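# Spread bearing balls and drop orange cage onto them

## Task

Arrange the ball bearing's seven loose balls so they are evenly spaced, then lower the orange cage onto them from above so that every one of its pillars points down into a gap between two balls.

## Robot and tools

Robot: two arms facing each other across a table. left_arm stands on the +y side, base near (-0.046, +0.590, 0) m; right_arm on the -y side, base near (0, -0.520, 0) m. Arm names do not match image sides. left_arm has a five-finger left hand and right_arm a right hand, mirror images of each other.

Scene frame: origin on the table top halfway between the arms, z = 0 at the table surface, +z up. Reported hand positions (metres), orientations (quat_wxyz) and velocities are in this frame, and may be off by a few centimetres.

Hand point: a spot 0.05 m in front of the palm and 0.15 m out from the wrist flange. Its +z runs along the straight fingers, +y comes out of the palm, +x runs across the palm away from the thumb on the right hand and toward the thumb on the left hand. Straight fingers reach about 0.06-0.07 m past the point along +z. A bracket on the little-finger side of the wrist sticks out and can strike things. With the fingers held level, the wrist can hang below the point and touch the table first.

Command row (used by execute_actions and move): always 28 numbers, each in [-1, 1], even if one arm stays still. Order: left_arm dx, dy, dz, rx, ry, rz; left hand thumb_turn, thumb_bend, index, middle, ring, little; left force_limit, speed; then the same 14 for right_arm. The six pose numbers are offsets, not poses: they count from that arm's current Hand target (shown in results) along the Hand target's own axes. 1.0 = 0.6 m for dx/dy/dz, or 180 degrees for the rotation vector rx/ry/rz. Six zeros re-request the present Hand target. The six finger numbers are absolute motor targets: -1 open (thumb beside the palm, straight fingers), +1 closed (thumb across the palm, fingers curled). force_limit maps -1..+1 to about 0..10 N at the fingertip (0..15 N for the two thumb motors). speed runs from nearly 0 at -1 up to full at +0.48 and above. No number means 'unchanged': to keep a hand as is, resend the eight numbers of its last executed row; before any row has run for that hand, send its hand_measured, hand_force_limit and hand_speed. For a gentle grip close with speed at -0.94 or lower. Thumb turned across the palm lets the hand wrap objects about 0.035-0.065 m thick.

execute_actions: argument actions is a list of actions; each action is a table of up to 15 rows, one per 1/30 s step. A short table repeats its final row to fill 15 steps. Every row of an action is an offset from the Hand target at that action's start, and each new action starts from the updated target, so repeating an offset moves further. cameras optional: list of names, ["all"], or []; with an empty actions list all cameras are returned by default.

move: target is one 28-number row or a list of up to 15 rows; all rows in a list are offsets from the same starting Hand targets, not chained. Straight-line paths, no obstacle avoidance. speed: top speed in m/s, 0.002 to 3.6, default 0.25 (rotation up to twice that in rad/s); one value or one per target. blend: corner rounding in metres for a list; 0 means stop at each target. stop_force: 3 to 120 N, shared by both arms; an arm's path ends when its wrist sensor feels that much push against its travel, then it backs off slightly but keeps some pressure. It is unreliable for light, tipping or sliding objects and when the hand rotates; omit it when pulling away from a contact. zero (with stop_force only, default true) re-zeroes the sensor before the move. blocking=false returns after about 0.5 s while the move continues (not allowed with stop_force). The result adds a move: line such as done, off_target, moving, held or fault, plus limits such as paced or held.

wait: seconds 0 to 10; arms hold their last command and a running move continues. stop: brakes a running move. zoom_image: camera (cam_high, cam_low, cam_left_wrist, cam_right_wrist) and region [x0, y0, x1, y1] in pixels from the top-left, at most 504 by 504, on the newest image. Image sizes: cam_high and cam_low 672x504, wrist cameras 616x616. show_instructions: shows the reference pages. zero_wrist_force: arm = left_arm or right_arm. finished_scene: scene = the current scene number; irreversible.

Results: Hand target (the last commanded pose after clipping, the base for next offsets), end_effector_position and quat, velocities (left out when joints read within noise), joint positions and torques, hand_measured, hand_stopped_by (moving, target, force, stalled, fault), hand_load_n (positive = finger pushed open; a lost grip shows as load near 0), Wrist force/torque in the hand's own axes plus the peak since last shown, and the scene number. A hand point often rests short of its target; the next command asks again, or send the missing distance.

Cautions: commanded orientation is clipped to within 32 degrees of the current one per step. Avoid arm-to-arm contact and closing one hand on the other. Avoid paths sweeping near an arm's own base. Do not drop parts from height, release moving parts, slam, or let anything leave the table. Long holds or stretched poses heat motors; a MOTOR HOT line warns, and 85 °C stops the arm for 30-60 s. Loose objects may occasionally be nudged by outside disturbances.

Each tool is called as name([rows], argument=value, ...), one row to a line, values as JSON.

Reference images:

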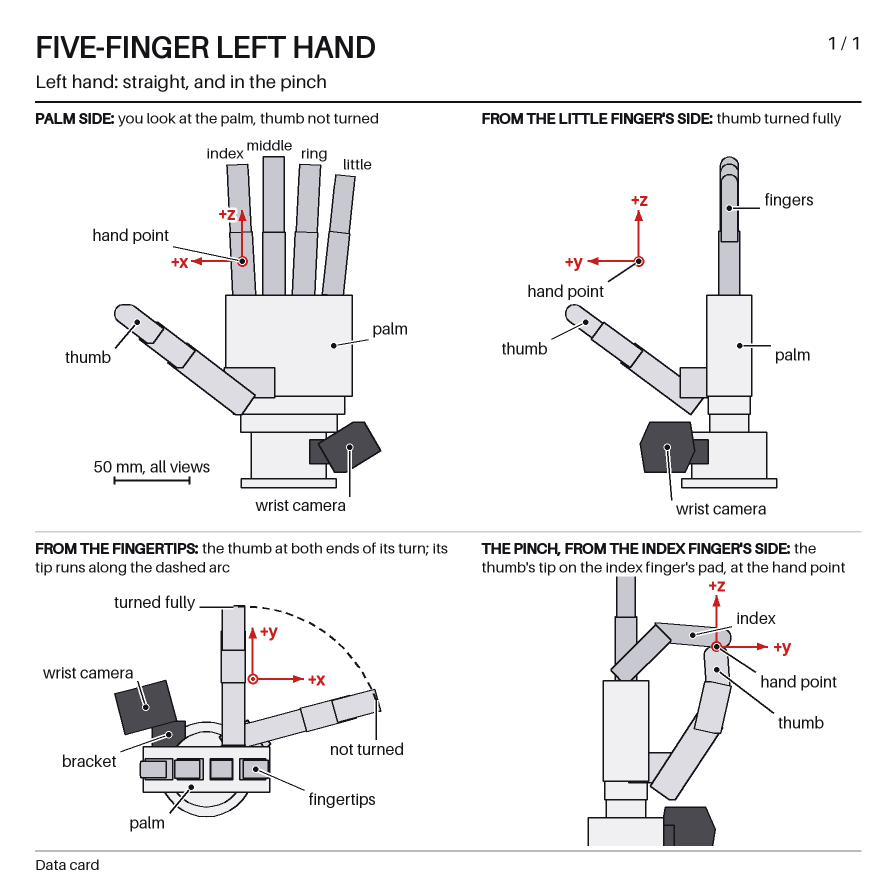

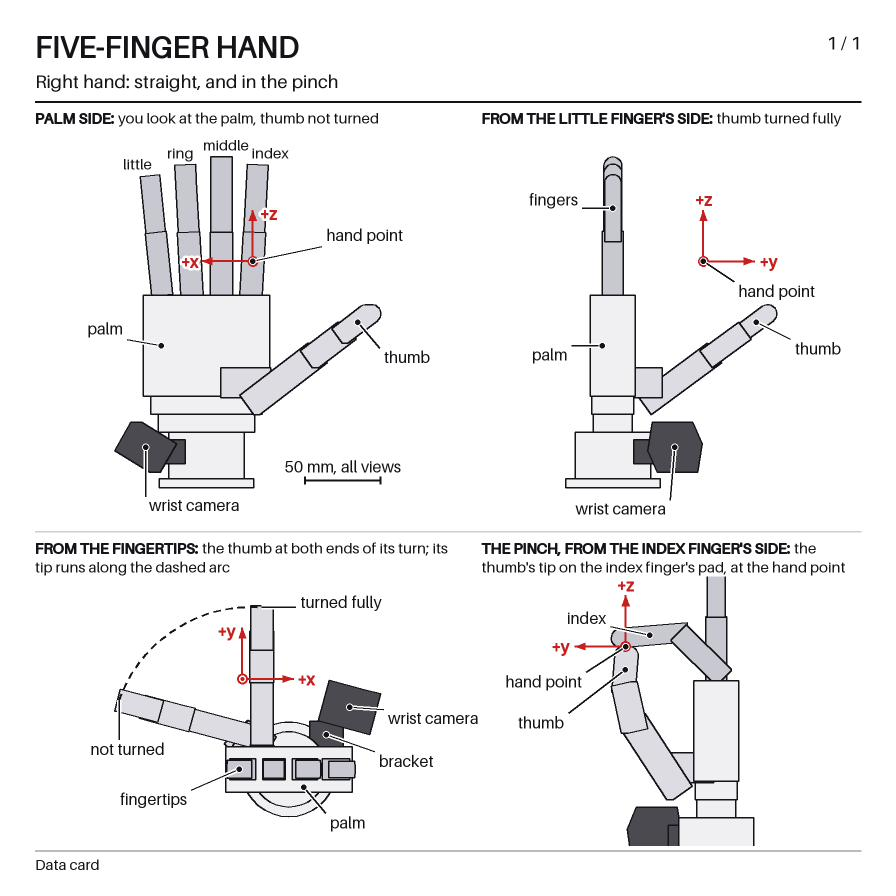

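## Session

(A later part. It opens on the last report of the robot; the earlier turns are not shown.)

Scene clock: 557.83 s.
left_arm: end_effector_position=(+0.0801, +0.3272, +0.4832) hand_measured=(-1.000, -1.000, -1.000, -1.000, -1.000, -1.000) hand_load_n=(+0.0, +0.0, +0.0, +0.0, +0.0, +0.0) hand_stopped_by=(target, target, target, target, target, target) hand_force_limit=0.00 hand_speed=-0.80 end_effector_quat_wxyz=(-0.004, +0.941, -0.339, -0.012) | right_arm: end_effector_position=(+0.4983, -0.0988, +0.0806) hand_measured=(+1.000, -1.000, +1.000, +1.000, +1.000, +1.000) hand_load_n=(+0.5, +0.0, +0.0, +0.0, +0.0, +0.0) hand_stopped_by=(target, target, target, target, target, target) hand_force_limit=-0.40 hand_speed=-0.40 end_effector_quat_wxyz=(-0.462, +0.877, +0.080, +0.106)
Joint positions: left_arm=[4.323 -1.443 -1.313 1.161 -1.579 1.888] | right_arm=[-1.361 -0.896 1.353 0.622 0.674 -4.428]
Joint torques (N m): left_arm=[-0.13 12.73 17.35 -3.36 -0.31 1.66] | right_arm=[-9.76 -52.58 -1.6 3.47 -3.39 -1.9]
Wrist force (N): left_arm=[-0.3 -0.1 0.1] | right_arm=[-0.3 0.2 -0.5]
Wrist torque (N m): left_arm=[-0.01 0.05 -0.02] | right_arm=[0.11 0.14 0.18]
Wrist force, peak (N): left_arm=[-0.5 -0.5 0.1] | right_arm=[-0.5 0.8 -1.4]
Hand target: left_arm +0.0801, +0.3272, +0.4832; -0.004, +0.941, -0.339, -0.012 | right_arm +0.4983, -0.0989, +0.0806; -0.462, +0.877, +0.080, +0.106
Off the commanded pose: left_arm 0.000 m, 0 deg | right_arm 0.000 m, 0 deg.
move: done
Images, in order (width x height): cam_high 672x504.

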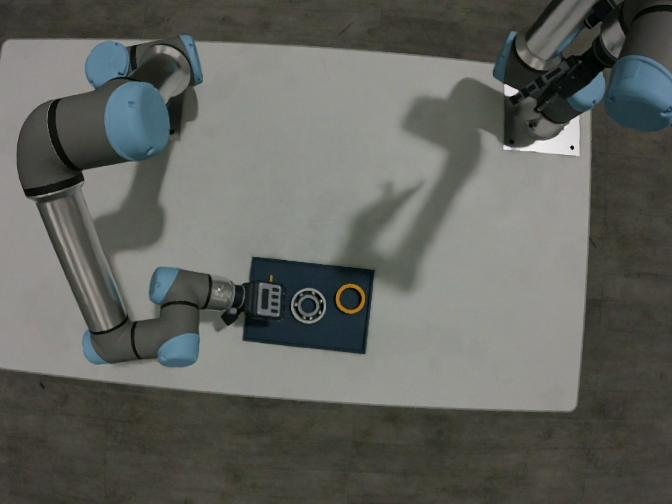

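move([
  [0,0,0,0,0,0,-1,-1,-1,-1,-1,-1,0,-0.8,0.07632,-0.09999,0.17998,0,0,0,1,-1,1,1,1,1,-0.4,-0.4],
  [0,0,0,0,0,0,-1,-1,-1,-1,-1,-1,0,-0.8,0.06010,-0.05026,0.21449,0,0,0,1,-1,1,1,1,1,-0.4,-0.4],
], speed=[0.2,0.08], blend=[0.01,0], cameras=["cam_low","cam_right_wrist"])

zoom_image(camera="cam_right_wrist", region=[310, 230, 470, 410])

zoom_image(camera="cam_low", region=[298, 300, 358, 350])

Scene clock: 580.97 s.
left_arm: end_effector_position=(+0.0801, +0.3272, +0.4832) hand_measured=(-1.000, -1.000, -1.000, -1.000, -1.000, -1.000) hand_load_n=(+0.0, +0.0, +0.0, +0.0, +0.0, +0.0) hand_stopped_by=(target, target, target, target, target, target) hand_force_limit=0.00 hand_speed=-0.80 end_effector_quat_wxyz=(-0.004, +0.941, -0.339, -0.012) | right_arm: end_effector_position=(+0.5403, +0.0260, +0.0432) hand_measured=(+1.000, -1.000, +1.000, +1.000, +1.000, +1.000) hand_load_n=(+0.0, +0.0, +0.0, +0.0, +0.0, +0.0) hand_stopped_by=(target, target, target, target, target, target) hand_force_limit=-0.40 hand_speed=-0.40 end_effector_quat_wxyz=(-0.462, +0.877, +0.080, +0.106)
Joint positions: left_arm=[4.323 -1.443 -1.313 1.161 -1.579 1.888] | right_arm=[-1.179 -0.649 0.964 0.592 0.774 -4.199]
Joint torques (N m): left_arm=[-0.09 12.96 17.27 -3.37 -0.23 1.75] | right_arm=[7.12 -39.17 -5.83 -1.43 1.48 1.62]
Wrist force (N): left_arm=[-0.1 -0.3 0.0] | right_arm=[0.2 0.5 -0.7]
Wrist torque (N m): left_arm=[-0.03 0.01 0.00] | right_arm=[0.16 0.08 0.00]
Wrist force, peak (N): left_arm=[-0.5 -0.4 0.3] | right_arm=[-0.4 0.8 -1.5]
Hand target: left_arm +0.0801, +0.3272, +0.4832; -0.004, +0.941, -0.339, -0.012 | right_arm +0.5403, +0.0260, +0.0430; -0.462, +0.877, +0.080, +0.106
Off the commanded pose: left_arm 0.000 m, 0 deg | right_arm 0.000 m, 0 deg.
move: done
Images, in order (width x height): cam_low 672x504, cam_right_wrist 616x616.

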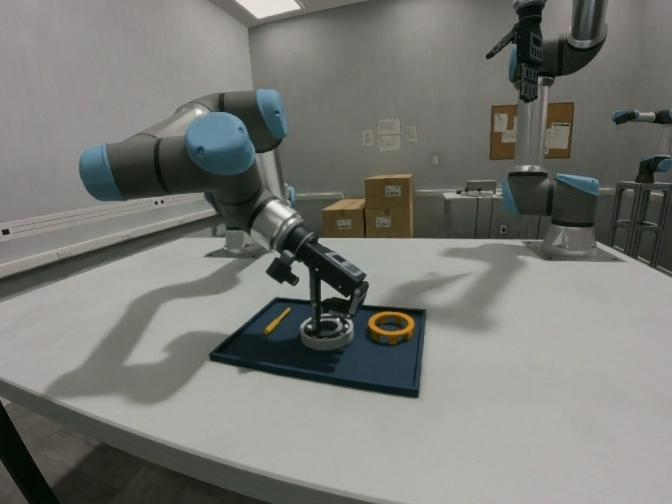

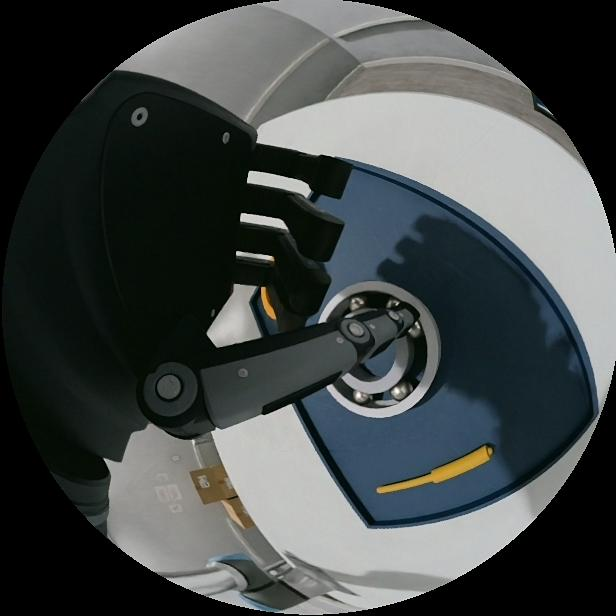

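Scaled by 2.800 from the camera's 616x616 image, which has a finer 880x880 frame.

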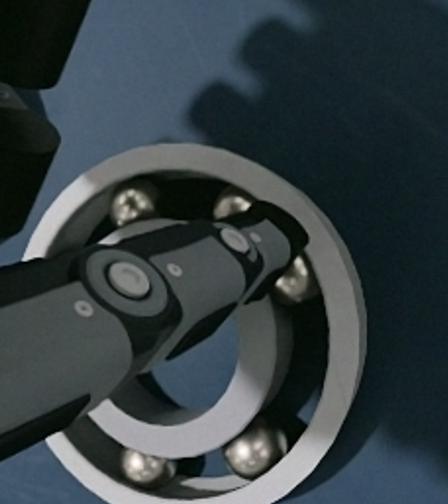

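Scaled by 8.400 from the camera's 672x504 image, which has a finer 960x720 frame.

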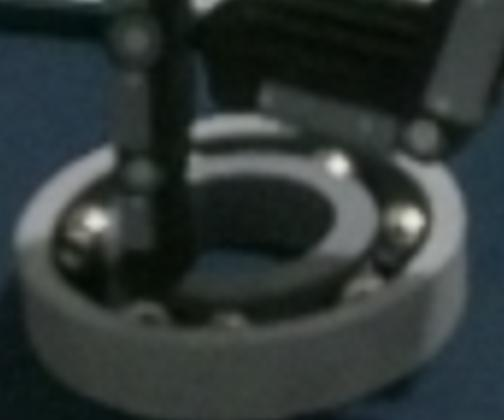

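zoom_image(camera="cam_low", region=[300, 318, 336, 348])

zoom_image(camera="cam_right_wrist", region=[360, 270, 460, 400])

Scaled by 14.000 from the camera's 672x504 image, which has a finer 960x720 frame.

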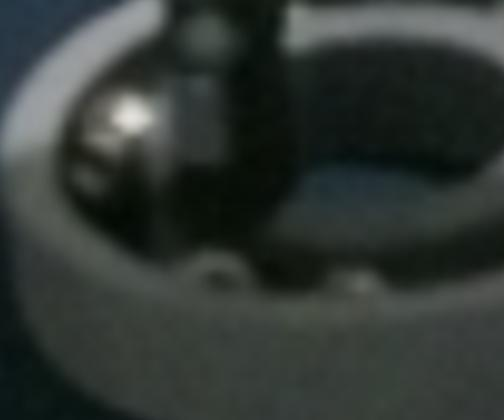

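Scaled by 3.877 from the camera's 616x616 image, which has a finer 880x880 frame.

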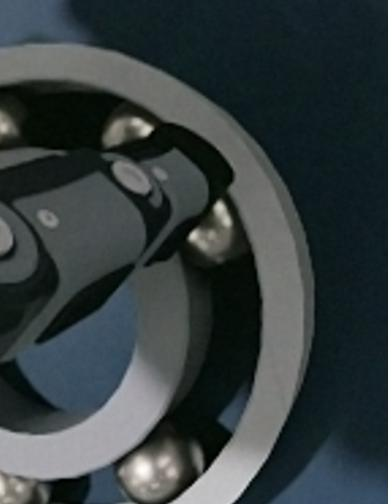

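move(target=[0,0,0,0,0,0,-1,-1,-1,-1,-1,-1,0,-0.8,-0.00302,0.00926,0.00643,0,0,0,1,-1,1,1,1,1,-0.4,-0.4], speed=0.008, stop_force=3, cameras=["cam_low","cam_right_wrist"])

zoom_image(camera="cam_right_wrist", region=[360, 270, 460, 400])

zoom_image(camera="cam_low", region=[300, 318, 336, 348])

Scene clock: 643.80 s.
left_arm: end_effector_position=(+0.0801, +0.3272, +0.4832) hand_measured=(-1.000, -1.000, -1.000, -1.000, -1.000, -1.000) hand_load_n=(+0.0, +0.0, +0.0, +0.0, +0.0, +0.0) hand_stopped_by=(target, target, target, target, target, target) hand_force_limit=0.00 hand_speed=-0.80 end_effector_quat_wxyz=(-0.004, +0.941, -0.339, -0.012) | right_arm: end_effector_position=(+0.5403, +0.0260, +0.0374) hand_measured=(+1.000, -1.000, +1.000, +1.000, +1.000, +1.000) hand_load_n=(-1.5, -0.5, +0.0, +0.0, +0.0, +0.0) hand_stopped_by=(target, target, target, target, target, target) hand_force_limit=-0.40 hand_speed=-0.40 end_effector_quat_wxyz=(-0.462, +0.877, +0.080, +0.106)
Joint positions: left_arm=[4.323 -1.443 -1.313 1.161 -1.579 1.888] | right_arm=[-1.179 -0.644 0.969 0.581 0.774 -4.199]
Joint torques (N m): left_arm=[-0.25 13.27 17.51 -3.38 -0.27 1.78] | right_arm=[7.46 -59.65 -29.12 3.32 1.53 0.41]
Wrist force (N): left_arm=[-0.2 -0.3 0.1] | right_arm=[1.1 -2.1 -1.9]
Wrist torque (N m): left_arm=[-0.05 0.04 -0.01] | right_arm=[-0.01 0.08 -0.08]
Wrist force, peak (N): left_arm=[-0.3 -0.5 0.5] | right_arm=[1.3 -5.0 -4.4]
Hand target: left_arm +0.0801, +0.3272, +0.4832; -0.004, +0.941, -0.339, -0.012 | right_arm +0.5403, +0.0260, +0.0374; -0.462, +0.877, +0.080, +0.106 (not the last commanded pose)
Off the commanded pose: left_arm 0.000 m, 0 deg | right_arm 0.001 m, 0 deg.
move: contact (right_arm)
Images, in order (width x height): cam_low 672x504, cam_right_wrist 616x616.

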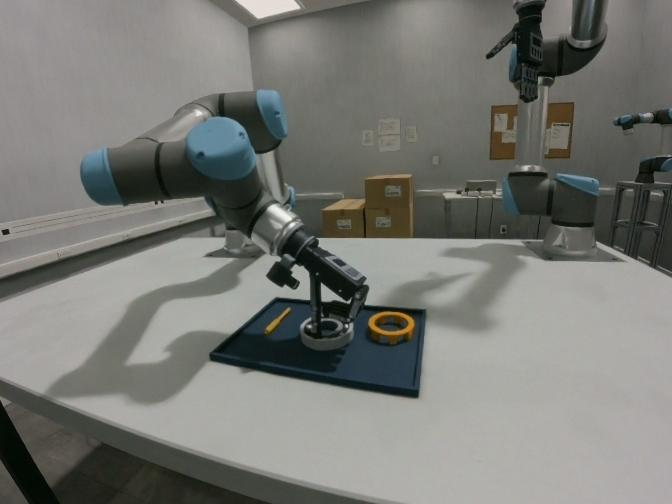

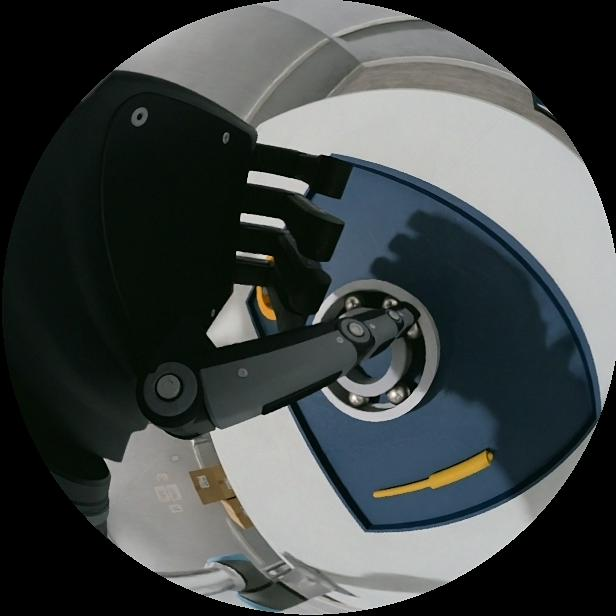

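Scaled by 3.877 from the camera's 616x616 image, which has a finer 880x880 frame.

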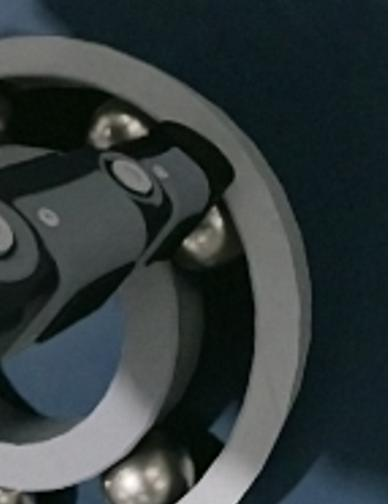

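Scaled by 14.000 from the camera's 672x504 image, which has a finer 960x720 frame.

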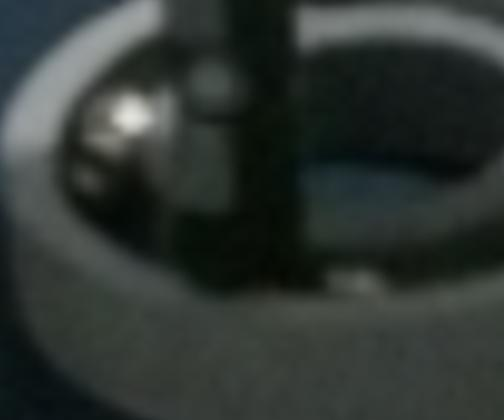

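move([
  [0,0,0,0,0,0,-1,-1,-1,-1,-1,-1,0,-0.8,0.00242,-0.00741,-0.00514,0,0,0,1,-1,1,1,1,1,-0.4,-0.4],
  [0,0,0,0,0,0,-1,-1,-1,-1,-1,-1,0,-0.8,0.00172,-0.00463,-0.00947,0,0,0,1,-1,1,1,1,1,-0.4,-0.4],
  [0,0,0,0,0,0,-1,-1,-1,-1,-1,-1,0,-0.8,-0.00069,0.00278,-0.00433,0,0,0,1,-1,1,1,1,1,-0.4,-0.4],
  [0,0,0,0,0,0,-1,-1,-1,-1,-1,-1,0,-0.8,-0.00433,0.00778,-0.01325,0,0,0,1,-1,1,1,1,1,-0.4,-0.4],
  [0,0,0,0,0,0,-1,-1,-1,-1,-1,-1,0,-0.8,-0.00985,0.01176,-0.02157,0,0,0,1,-1,1,1,1,1,-0.4,-0.4],
  [0,0,0,0,0,0,-1,-1,-1,-1,-1,-1,0,-0.8,-0.00415,-0.00570,-0.03369,0,0,0,1,-1,1,1,1,1,-0.4,-0.4],
], speed=[0.02,0.03,0.015,0.015,0.015,0.04], blend=[0.001,0.001,0.001,0.001,0.001,0], cameras=["cam_low","cam_right_wrist"])

zoom_image(camera="cam_right_wrist", region=[330, 240, 470, 390])

zoom_image(camera="cam_low", region=[298, 300, 358, 350])

Scene clock: 678.23 s.
left_arm: end_effector_position=(+0.0801, +0.3272, +0.4832) hand_measured=(-1.000, -1.000, -1.000, -1.000, -1.000, -1.000) hand_load_n=(+0.0, +0.0, +0.0, +0.0, +0.0, +0.0) hand_stopped_by=(target, target, target, target, target, target) hand_force_limit=0.00 hand_speed=-0.80 end_effector_quat_wxyz=(-0.004, +0.941, -0.339, -0.012) | right_arm: end_effector_position=(+0.5348, +0.0111, +0.0505) hand_measured=(+1.000, -1.000, +1.000, +1.000, +1.000, +1.000) hand_load_n=(+0.0, +0.0, +0.0, +0.0, +0.5, +0.0) hand_stopped_by=(target, target, target, target, target, target) hand_force_limit=-0.40 hand_speed=-0.40 end_effector_quat_wxyz=(-0.462, +0.877, +0.080, +0.106)
Joint positions: left_arm=[4.323 -1.443 -1.313 1.161 -1.579 1.888] | right_arm=[-1.198 -0.688 1.02 0.589 0.763 -4.22]
Joint torques (N m): left_arm=[-0.54 14.08 17.75 -3.42 -0.2 1.98] | right_arm=[-8.82 -59.42 -29.94 3.05 -3.19 -1.94]
Wrist force (N): left_arm=[0.0 -0.2 0.3] | right_arm=[-0.2 0.1 -0.8]
Wrist torque (N m): left_arm=[-0.03 0.01 0.00] | right_arm=[0.11 0.13 0.14]
Wrist force, peak (N): left_arm=[-0.3 -0.6 0.4] | right_arm=[1.7 -5.3 -3.7]
Hand target: left_arm +0.0801, +0.3272, +0.4832; -0.004, +0.941, -0.339, -0.012 | right_arm +0.5348, +0.0111, +0.0506; -0.462, +0.877, +0.080, +0.106
Off the commanded pose: left_arm 0.000 m, 0 deg | right_arm 0.000 m, 0 deg.
move: done
Images, in order (width x height): cam_low 672x504, cam_right_wrist 616x616.

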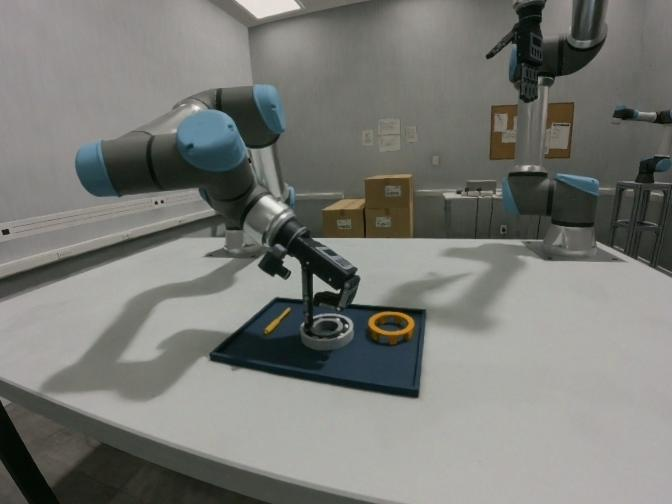

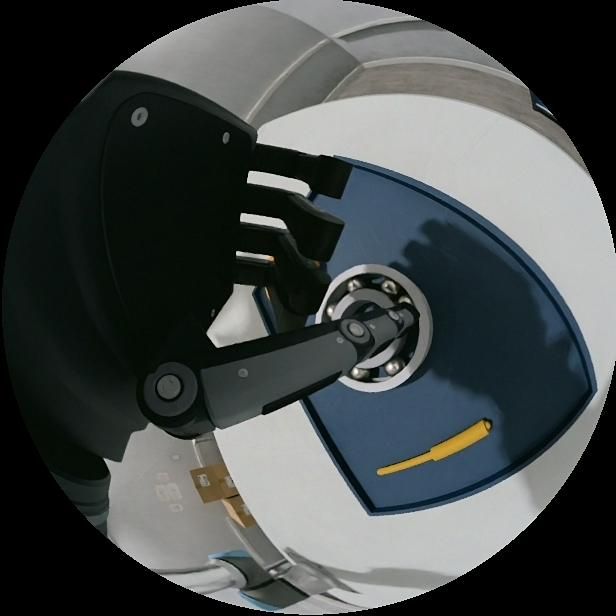

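Scaled by 3.360 from the camera's 616x616 image, which has a finer 880x880 frame.

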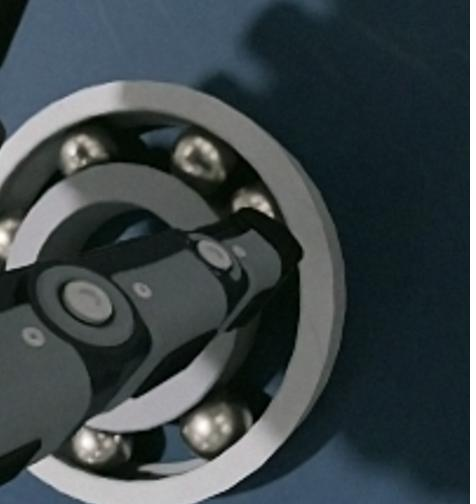

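Scaled by 8.400 from the camera's 672x504 image, which has a finer 960x720 frame.

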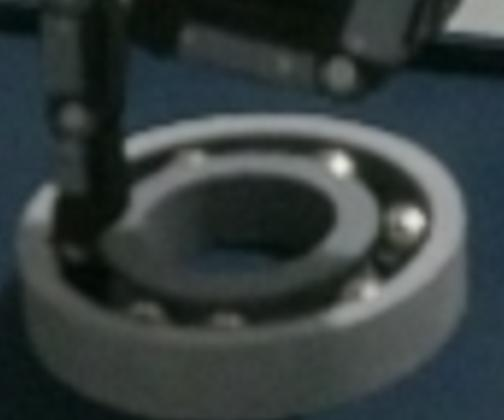

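move([
  [0,0,0,0,0,0,-1,-1,-1,-1,-1,-1,0,-0.8,0.00534,0.00180,0.02292,0,0,0,1,-1,1,1,1,1,-0.4,-0.4],
  [0,0,0,0,0,0,-1,-1,-1,-1,-1,-1,0,-0.8,0.00292,0.00920,0.02806,0,0,0,1,-1,1,1,1,1,-0.4,-0.4],
  [0,0,0,0,0,0,-1,-1,-1,-1,-1,-1,0,-0.8,-0.00087,0.01417,0.01912,0,0,0,1,-1,1,1,1,1,-0.4,-0.4],
  [0,0,0,0,0,0,-1,-1,-1,-1,-1,-1,0,-0.8,-0.00640,0.01814,0.01080,0,0,0,1,-1,1,1,1,1,-0.4,-0.4],
  [0,0,0,0,0,0,-1,-1,-1,-1,-1,-1,0,-0.8,-0.00398,0.01073,0.00566,0,0,0,1,-1,1,1,1,1,-0.4,-0.4],
  [0,0,0,0,0,0,-1,-1,-1,-1,-1,-1,0,-0.8,0.00440,0.00347,0.02007,0,0,0,1,-1,1,1,1,1,-0.4,-0.4],
  [0,0,0,0,0,0,-1,-1,-1,-1,-1,-1,0,-0.8,0.00198,0.01088,0.02521,0,0,0,1,-1,1,1,1,1,-0.4,-0.4],
  [0,0,0,0,0,0,-1,-1,-1,-1,-1,-1,0,-0.8,-0.00244,0.01550,0.01647,0,0,0,1,-1,1,1,1,1,-0.4,-0.4],
  [0,0,0,0,0,0,-1,-1,-1,-1,-1,-1,0,-0.8,-0.00860,0.01913,0.00835,0,0,0,1,-1,1,1,1,1,-0.4,-0.4],
  [0,0,0,0,0,0,-1,-1,-1,-1,-1,-1,0,-0.8,-0.00290,0.00167,-0.00377,0,0,0,1,-1,1,1,1,1,-0.4,-0.4],
], speed=[0.06,0.015,0.015,0.015,0.02,0.04,0.015,0.015,0.015,0.04], blend=[0.001,0.001,0.001,0.001,0.001,0.001,0.001,0.001,0.001,0], cameras=["cam_low","cam_right_wrist"])

zoom_image(camera="cam_right_wrist", region=[330, 240, 470, 390])

zoom_image(camera="cam_low", region=[298, 300, 358, 350])

Scene clock: 727.43 s.
left_arm: end_effector_position=(+0.0801, +0.3272, +0.4832) hand_measured=(-1.000, -1.000, -1.000, -1.000, -1.000, -1.000) hand_load_n=(+0.0, +0.0, -0.5, +0.0, +0.0, +0.0) hand_stopped_by=(target, target, target, target, target, target) hand_force_limit=0.00 hand_speed=-0.80 end_effector_quat_wxyz=(-0.004, +0.941, -0.339, -0.012) | right_arm: end_effector_position=(+0.5331, +0.0086, +0.0505) hand_measured=(+1.000, -1.000, +1.000, +1.000, +1.000, +1.000) hand_load_n=(+0.0, +0.0, +0.0, +0.0, +0.0, +0.0) hand_stopped_by=(target, target, target, target, target, target) hand_force_limit=-0.40 hand_speed=-0.40 end_effector_quat_wxyz=(-0.462, +0.877, +0.080, +0.106)
Joint positions: left_arm=[4.323 -1.443 -1.313 1.161 -1.579 1.888] | right_arm=[-1.2 -0.695 1.034 0.585 0.761 -4.223]
Joint torques (N m): left_arm=[-0.48 13.4 17.63 -3.43 -0.26 2.12] | right_arm=[-8.06 -59.18 -28.04 3.22 -3.18 -1.8]
Wrist force (N): left_arm=[0.0 -0.3 0.1] | right_arm=[-0.1 -0.3 -0.9]
Wrist torque (N m): left_arm=[-0.04 0.00 0.01] | right_arm=[0.06 0.12 0.13]
Wrist force, peak (N): left_arm=[-0.3 -0.6 0.3] | right_arm=[1.4 -3.3 -2.7]
Hand target: left_arm +0.0801, +0.3272, +0.4832; -0.004, +0.941, -0.339, -0.012 | right_arm +0.5331, +0.0086, +0.0506; -0.462, +0.877, +0.080, +0.106
Off the commanded pose: left_arm 0.000 m, 0 deg | right_arm 0.000 m, 0 deg.
move: done
Images, in order (width x height): cam_low 672x504, cam_right_wrist 616x616.

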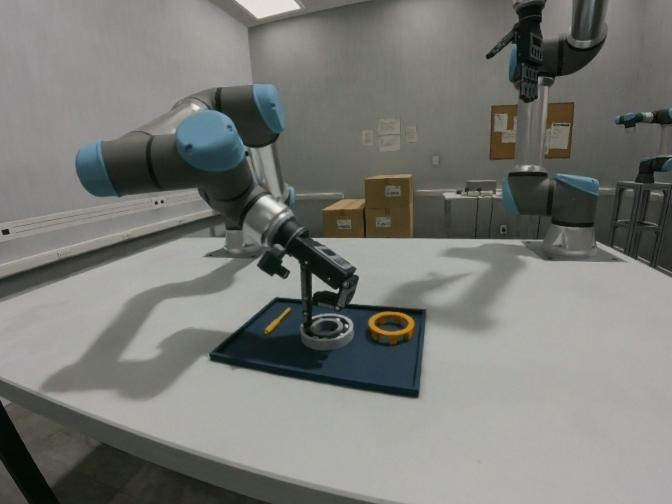

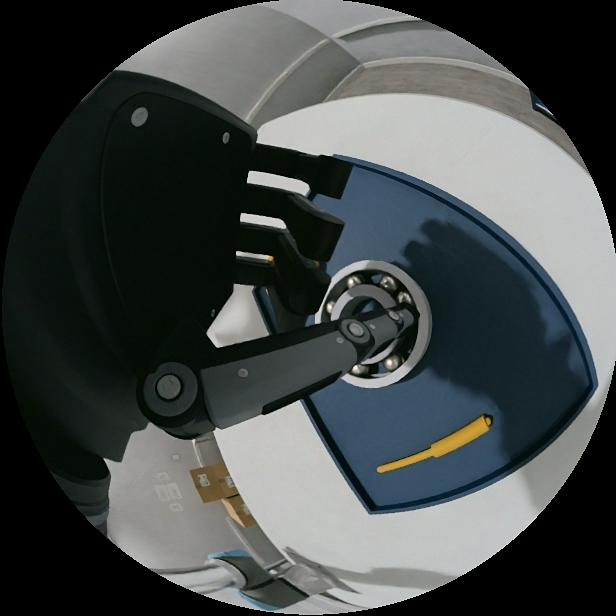

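Scaled by 3.360 from the camera's 616x616 image, which has a finer 880x880 frame.

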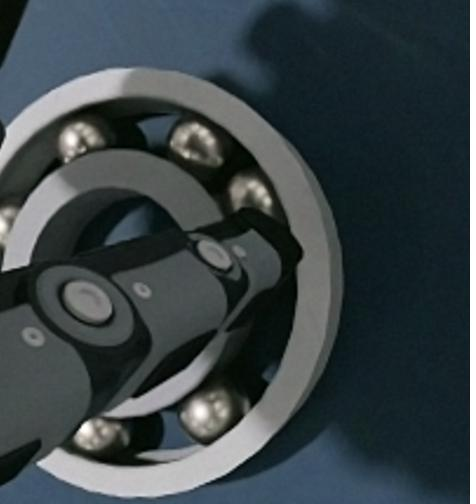

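Scaled by 8.400 from the camera's 672x504 image, which has a finer 960x720 frame.

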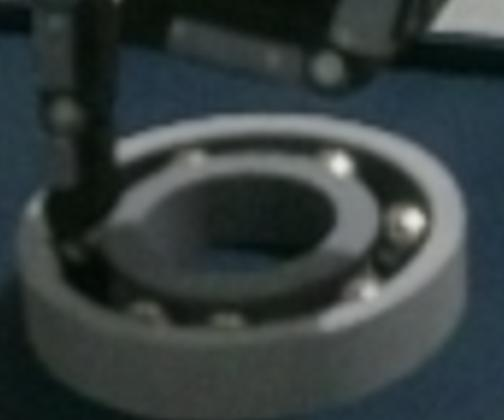

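move([
  [0,0,0,0,0,0,-1,-1,-1,-1,-1,-1,0,-0.8,0.00941,-0.00244,0.03094,0,0,0,1,-1,1,1,1,1,-0.4,-0.4],
  [0,0,0,0,0,0,-1,-1,-1,-1,-1,-1,0,-0.8,0.00695,0.00510,0.03617,0,0,0,1,-1,1,1,1,1,-0.4,-0.4],
  [0,0,0,0,0,0,-1,-1,-1,-1,-1,-1,0,-0.8,0.00411,0.01049,0.02706,0,0,0,1,-1,1,1,1,1,-0.4,-0.4],
  [0,0,0,0,0,0,-1,-1,-1,-1,-1,-1,0,-0.8,-0.00079,0.01481,0.01854,0,0,0,1,-1,1,1,1,1,-0.4,-0.4],
  [0,0,0,0,0,0,-1,-1,-1,-1,-1,-1,0,-0.8,0.00167,0.00727,0.01331,0,0,0,1,-1,1,1,1,1,-0.4,-0.4],
  [0,0,0,0,0,0,-1,-1,-1,-1,-1,-1,0,-0.8,0.00860,-0.00026,0.02742,0,0,0,1,-1,1,1,1,1,-0.4,-0.4],
  [0,0,0,0,0,0,-1,-1,-1,-1,-1,-1,0,-0.8,0.00614,0.00728,0.03265,0,0,0,1,-1,1,1,1,1,-0.4,-0.4],
  [0,0,0,0,0,0,-1,-1,-1,-1,-1,-1,0,-0.8,0.00250,0.01229,0.02372,0,0,0,1,-1,1,1,1,1,-0.4,-0.4],
  [0,0,0,0,0,0,-1,-1,-1,-1,-1,-1,0,-0.8,-0.00302,0.01626,0.01540,0,0,0,1,-1,1,1,1,1,-0.4,-0.4],
  [0,0,0,0,0,0,-1,-1,-1,-1,-1,-1,0,-0.8,0.00272,-0.00133,0.00320,0,0,0,1,-1,1,1,1,1,-0.4,-0.4],
], speed=[0.06,0.015,0.015,0.015,0.02,0.04,0.015,0.015,0.015,0.04], blend=[0.001,0.001,0.001,0.001,0.001,0.001,0.001,0.001,0.001,0], cameras=["cam_low","cam_right_wrist"])

zoom_image(camera="cam_right_wrist", region=[330, 240, 470, 390])

zoom_image(camera="cam_low", region=[298, 300, 358, 350])

Scene clock: 756.93 s.
left_arm: end_effector_position=(+0.0801, +0.3272, +0.4832) hand_measured=(-1.000, -1.000, -1.000, -1.000, -1.000, -1.000) hand_load_n=(+0.0, +0.0, +0.0, -0.5, +0.0, +0.0) hand_stopped_by=(target, target, target, target, target, target) hand_force_limit=0.00 hand_speed=-0.80 end_effector_quat_wxyz=(-0.004, +0.941, -0.339, -0.012) | right_arm: end_effector_position=(+0.5347, +0.0107, +0.0505) hand_measured=(+1.000, -1.000, +1.000, +1.000, +1.000, +1.000) hand_load_n=(+0.0, +0.0, +0.0, +0.0, +0.0, +0.0) hand_stopped_by=(target, target, target, target, target, target) hand_force_limit=-0.40 hand_speed=-0.40 end_effector_quat_wxyz=(-0.462, +0.877, +0.080, +0.106)
Joint positions: left_arm=[4.323 -1.443 -1.313 1.161 -1.579 1.888] | right_arm=[-1.198 -0.688 1.022 0.589 0.763 -4.22]
Joint torques (N m): left_arm=[-0.83 14.01 18.2 -3.32 -0.19 2.34] | right_arm=[-7.84 -63.28 -28.34 3.55 -3.22 -1.96]
Wrist force (N): left_arm=[-0.2 -0.3 0.2] | right_arm=[-0.1 0.0 -1.1]
Wrist torque (N m): left_arm=[-0.06 0.03 -0.01] | right_arm=[0.13 0.13 0.14]
Wrist force, peak (N): left_arm=[0.0 -0.1 0.7] | right_arm=[0.8 -9.1 -4.2]
Hand target: left_arm +0.0801, +0.3272, +0.4832; -0.004, +0.941, -0.339, -0.012 | right_arm +0.5347, +0.0107, +0.0506; -0.462, +0.877, +0.080, +0.106
Off the commanded pose: left_arm 0.000 m, 0 deg | right_arm 0.000 m, 0 deg.
move: done
Images, in order (width x height): cam_low 672x504, cam_right_wrist 616x616.

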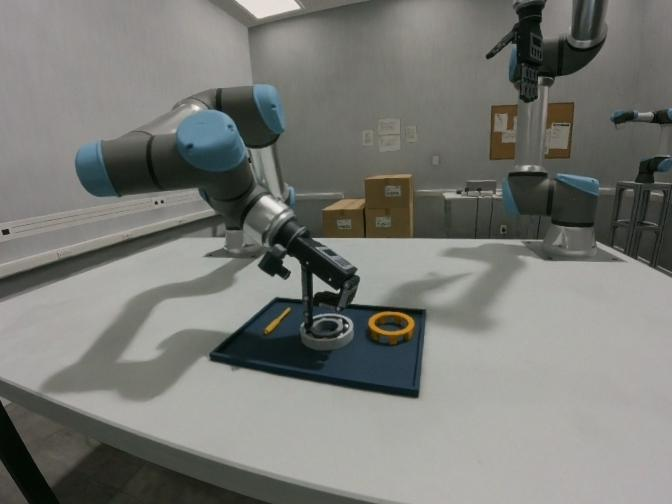

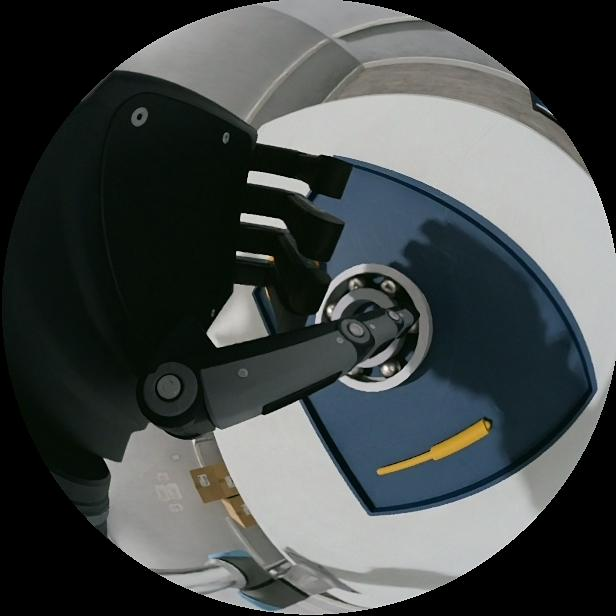

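Scaled by 3.360 from the camera's 616x616 image, which has a finer 880x880 frame.

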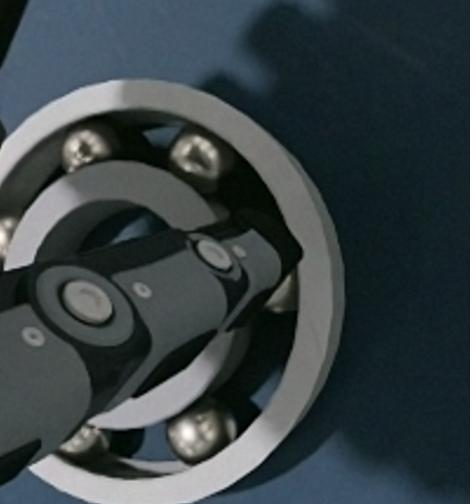

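Scaled by 8.400 from the camera's 672x504 image, which has a finer 960x720 frame.

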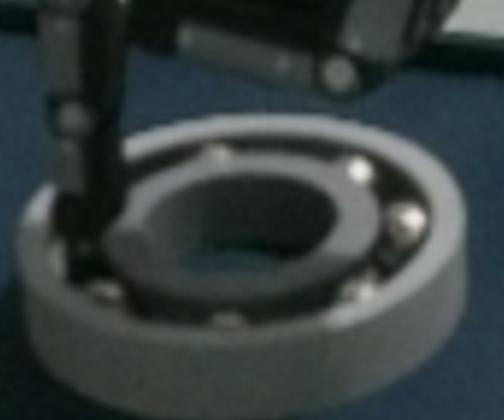

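move([
  [0,0,0,0,0,0,-1,-1,-1,-1,-1,-1,0,-0.8,0.01294,-0.03968,-0.02754,0,0,0,1,-1,1,1,1,1,-0.4,-0.4],
  [0,0,0,0,0,0,-1,-1,-1,-1,-1,-1,0,-0.8,-0.05301,0.04830,-0.18533,0,0,0,1,-1,1,1,1,1,-0.4,-0.4],
], speed=[0.1,0.25], blend=[0.015,0], cameras=["cam_high","cam_low"])

zoom_image(camera="cam_high", region=[284, 281, 334, 331])

zoom_image(camera="cam_low", region=[298, 300, 358, 350])

Scene clock: 770.43 s.
left_arm: end_effector_position=(+0.0801, +0.3272, +0.4832) hand_measured=(-1.000, -1.000, -1.000, -1.000, -1.000, -1.000) hand_load_n=(+0.0, +0.0, +0.0, +0.0, +0.0, +0.0) hand_stopped_by=(target, target, target, target, target, target) hand_force_limit=0.00 hand_speed=-0.80 end_effector_quat_wxyz=(-0.004, +0.941, -0.339, -0.012) | right_arm: end_effector_position=(+0.4986, -0.0988, +0.0805) hand_measured=(+1.000, -1.000, +1.000, +1.000, +1.000, +1.000) hand_load_n=(+0.0, +0.0, +0.0, +0.0, +0.0, +0.0) hand_stopped_by=(target, target, target, target, target, target) hand_force_limit=-0.40 hand_speed=-0.40 end_effector_quat_wxyz=(-0.462, +0.877, +0.080, +0.106)
Joint positions: left_arm=[4.323 -1.443 -1.313 1.161 -1.579 1.888] | right_arm=[-1.361 -0.895 1.352 0.622 0.674 -4.429]
Joint torques (N m): left_arm=[-0.47 14.38 17.6 -3.33 -0.19 2.23] | right_arm=[-9.14 -52.5 -3.01 -0.49 -3.81 -1.63]
Wrist force (N): left_arm=[0.0 -0.4 0.2] | right_arm=[-0.2 0.1 -1.0]
Wrist torque (N m): left_arm=[-0.07 0.01 0.01] | right_arm=[0.12 0.13 0.18]
Wrist force, peak (N): left_arm=[-0.3 -0.1 0.6] | right_arm=[-0.9 0.5 -1.6]
Hand target: left_arm +0.0801, +0.3272, +0.4832; -0.004, +0.941, -0.339, -0.012 | right_arm +0.4985, -0.0989, +0.0806; -0.462, +0.877, +0.080, +0.106
Off the commanded pose: left_arm 0.000 m, 0 deg | right_arm 0.000 m, 0 deg.
move: done
Images, in order (width x height): cam_high 672x504, cam_low 672x504.

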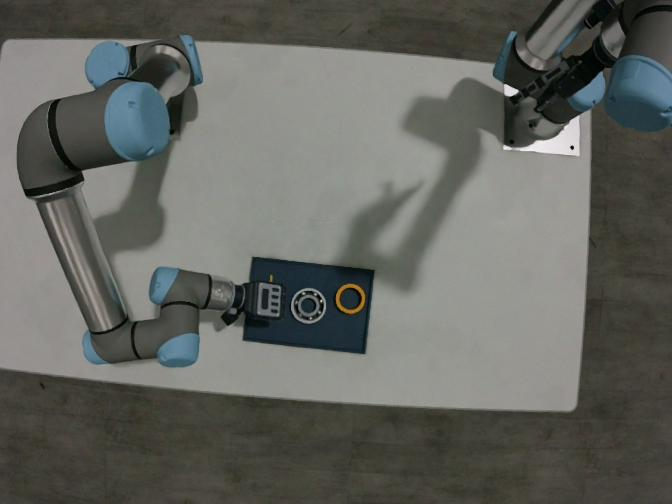

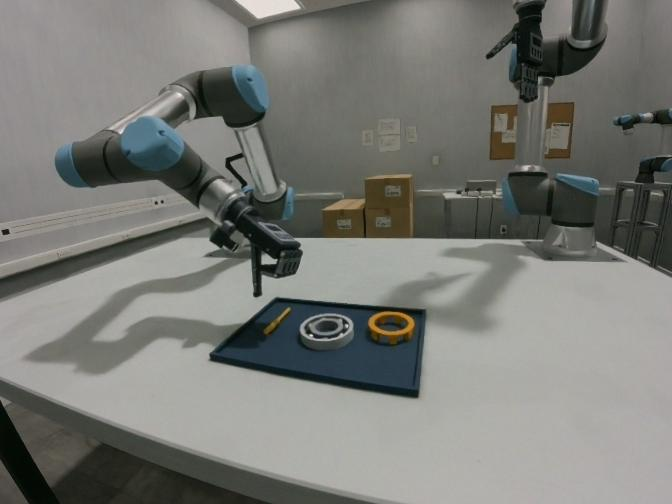

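Scaled by 10.080 from the camera's 672x504 image, which has a finer 960x720 frame.

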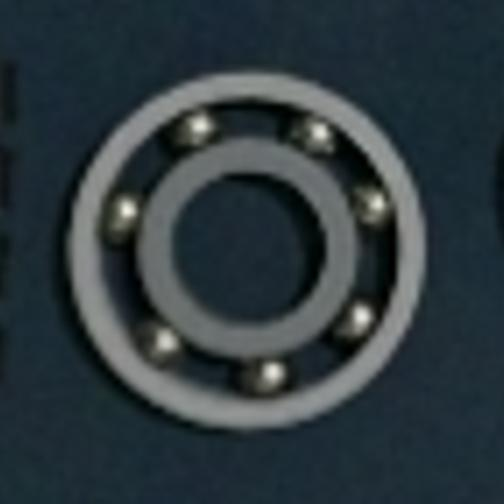

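Scaled by 8.400 from the camera's 672x504 image, which has a finer 960x720 frame.

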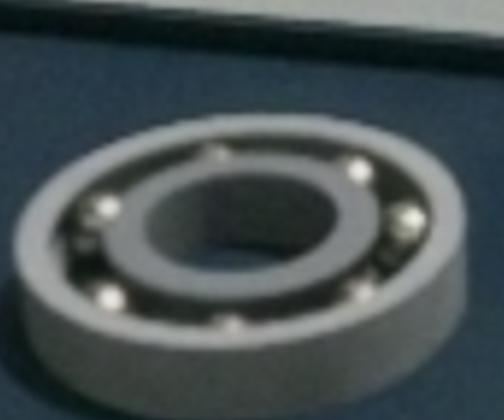

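move([
  [0,0,0,0,0,0,-1,-1,-1,-1,-1,-1,0,-0.8,-0.01950,-0.14440,0.19892,0,0,0,1,-1,1,1,1,1,-0.4,-0.4],
  [0,0,0,0,0,0,-1,-1,-1,-1,-1,-1,0,-0.8,-0.03572,-0.09467,0.23343,0,0,0,1,-1,1,1,1,1,-0.4,-0.4],
], speed=[0.2,0.08], blend=[0.01,0])

move(target=[0,0,0,0,0,0,-1,-1,-1,-1,-1,-1,0,-0.8,-0.00302,0.00926,0.00643,0,0,0,1,-1,1,1,1,1,-0.4,-0.4], speed=0.008, stop_force=3, cameras=["cam_low","cam_right_wrist"])

zoom_image(camera="cam_right_wrist", region=[370, 280, 520, 440])

zoom_image(camera="cam_low", region=[298, 300, 358, 350])

Scene clock: 802.97 s.
left_arm: end_effector_position=(+0.0801, +0.3272, +0.4832) hand_measured=(-1.000, -1.000, -1.000, -1.000, -1.000, -1.000) hand_load_n=(+0.5, +0.0, +0.0, +0.0, +0.0, +0.0) hand_stopped_by=(target, target, target, target, target, target) hand_force_limit=0.00 hand_speed=-0.80 end_effector_quat_wxyz=(-0.004, +0.941, -0.339, -0.012) | right_arm: end_effector_position=(+0.4800, +0.0479, +0.0431) hand_measured=(+1.000, -1.000, +1.000, +1.000, +1.000, +1.000) hand_load_n=(+0.0, +0.0, +0.5, +0.0, +0.0, +0.0) hand_stopped_by=(target, target, target, target, target, target) hand_force_limit=-0.40 hand_speed=-0.40 end_effector_quat_wxyz=(-0.462, +0.877, +0.080, +0.106)
Joint positions: left_arm=[4.323 -1.443 -1.313 1.161 -1.579 1.888] | right_arm=[-1.105 -0.751 1.145 0.457 0.822 -4.119]
Joint torques (N m): left_arm=[0.09 14.88 18.29 -3.38 -0.18 2.39] | right_arm=[7.41 -36.26 -3.48 -0.91 1.65 1.66]
Wrist force (N): left_arm=[-0.1 -0.4 0.2] | right_arm=[-0.5 0.5 -1.3]
Wrist torque (N m): left_arm=[-0.07 0.01 0.01] | right_arm=[0.17 0.20 -0.03]
Wrist force, peak (N): left_arm=[-0.2 -0.6 0.2] | right_arm=[-0.5 0.6 -1.4]
Hand target: left_arm +0.0801, +0.3272, +0.4832; -0.004, +0.941, -0.339, -0.012 | right_arm +0.4800, +0.0479, +0.0429; -0.462, +0.877, +0.080, +0.106
Off the commanded pose: left_arm 0.000 m, 0 deg | right_arm 0.000 m, 0 deg.
move: done

Scene clock: 804.87 s.
left_arm: end_effector_position=(+0.0801, +0.3272, +0.4832) hand_measured=(-1.000, -1.000, -1.000, -1.000, -1.000, -1.000) hand_load_n=(+0.0, +0.0, +0.0, +0.0, +0.0, +0.0) hand_stopped_by=(target, target, target, target, target, target) hand_force_limit=0.00 hand_speed=-0.80 end_effector_quat_wxyz=(-0.004, +0.941, -0.339, -0.012) | right_arm: end_effector_position=(+0.4800, +0.0479, +0.0386) hand_measured=(+1.000, -1.000, +1.000, +1.000, +1.000, +1.000) hand_load_n=(-0.5, -0.5, +0.0, -0.5, +0.0, +0.0) hand_stopped_by=(target, target, target, target, target, target) hand_force_limit=-0.40 hand_speed=-0.40 end_effector_quat_wxyz=(-0.462, +0.877, +0.080, +0.106)
Joint positions: left_arm=[4.323 -1.443 -1.313 1.161 -1.579 1.888] | right_arm=[-1.105 -0.747 1.149 0.449 0.822 -4.119]
Joint torques (N m): left_arm=[-0.51 14.42 18.21 -3.44 -0.18 2.52] | right_arm=[5.17 -56.68 -29.08 3.16 1.58 1.31]
Wrist force (N): left_arm=[-0.2 -0.2 0.1] | right_arm=[-0.2 -1.6 -2.2]
Wrist torque (N m): left_arm=[-0.03 0.03 -0.01] | right_arm=[-0.01 0.18 -0.07]
Wrist force, peak (N): left_arm=[-0.5 -0.5 0.1] | right_arm=[0.3 -4.5 -3.9]
Hand target: left_arm +0.0801, +0.3272, +0.4832; -0.004, +0.941, -0.339, -0.012 | right_arm +0.4800, +0.0479, +0.0386; -0.462, +0.877, +0.080, +0.106 (not the last commanded pose)
Off the commanded pose: left_arm 0.000 m, 0 deg | right_arm 0.003 m, 0 deg.
move: contact (right_arm)
Images, in order (width x height): cam_low 672x504, cam_right_wrist 616x616.

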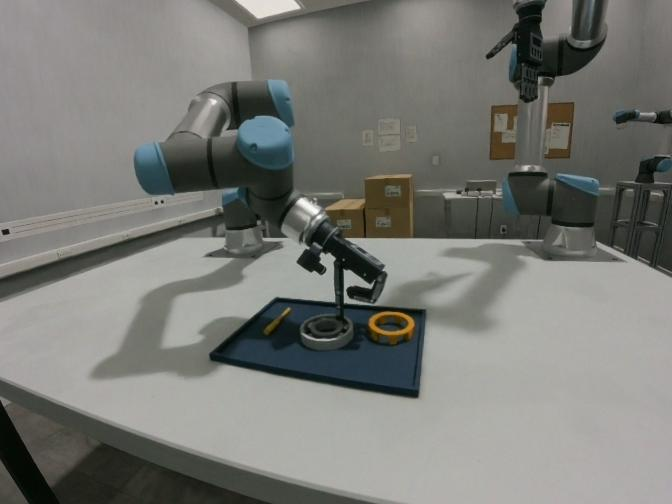

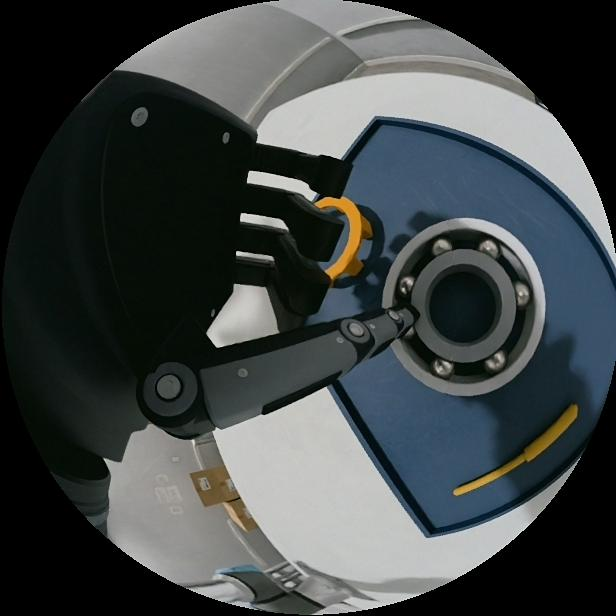

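Scaled by 3.150 from the camera's 616x616 image, which has a finer 880x880 frame.

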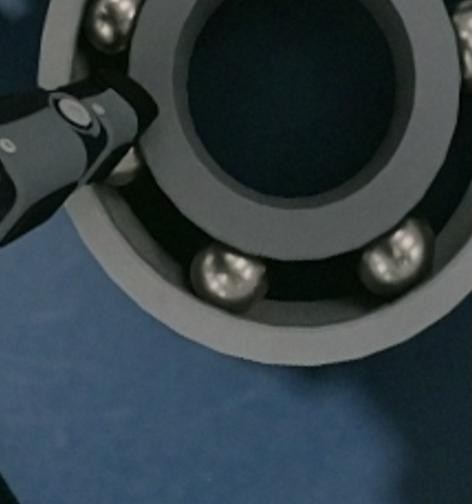

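Scaled by 8.400 from the camera's 672x504 image, which has a finer 960x720 frame.

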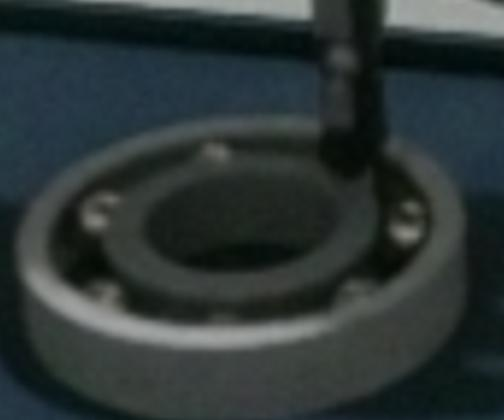

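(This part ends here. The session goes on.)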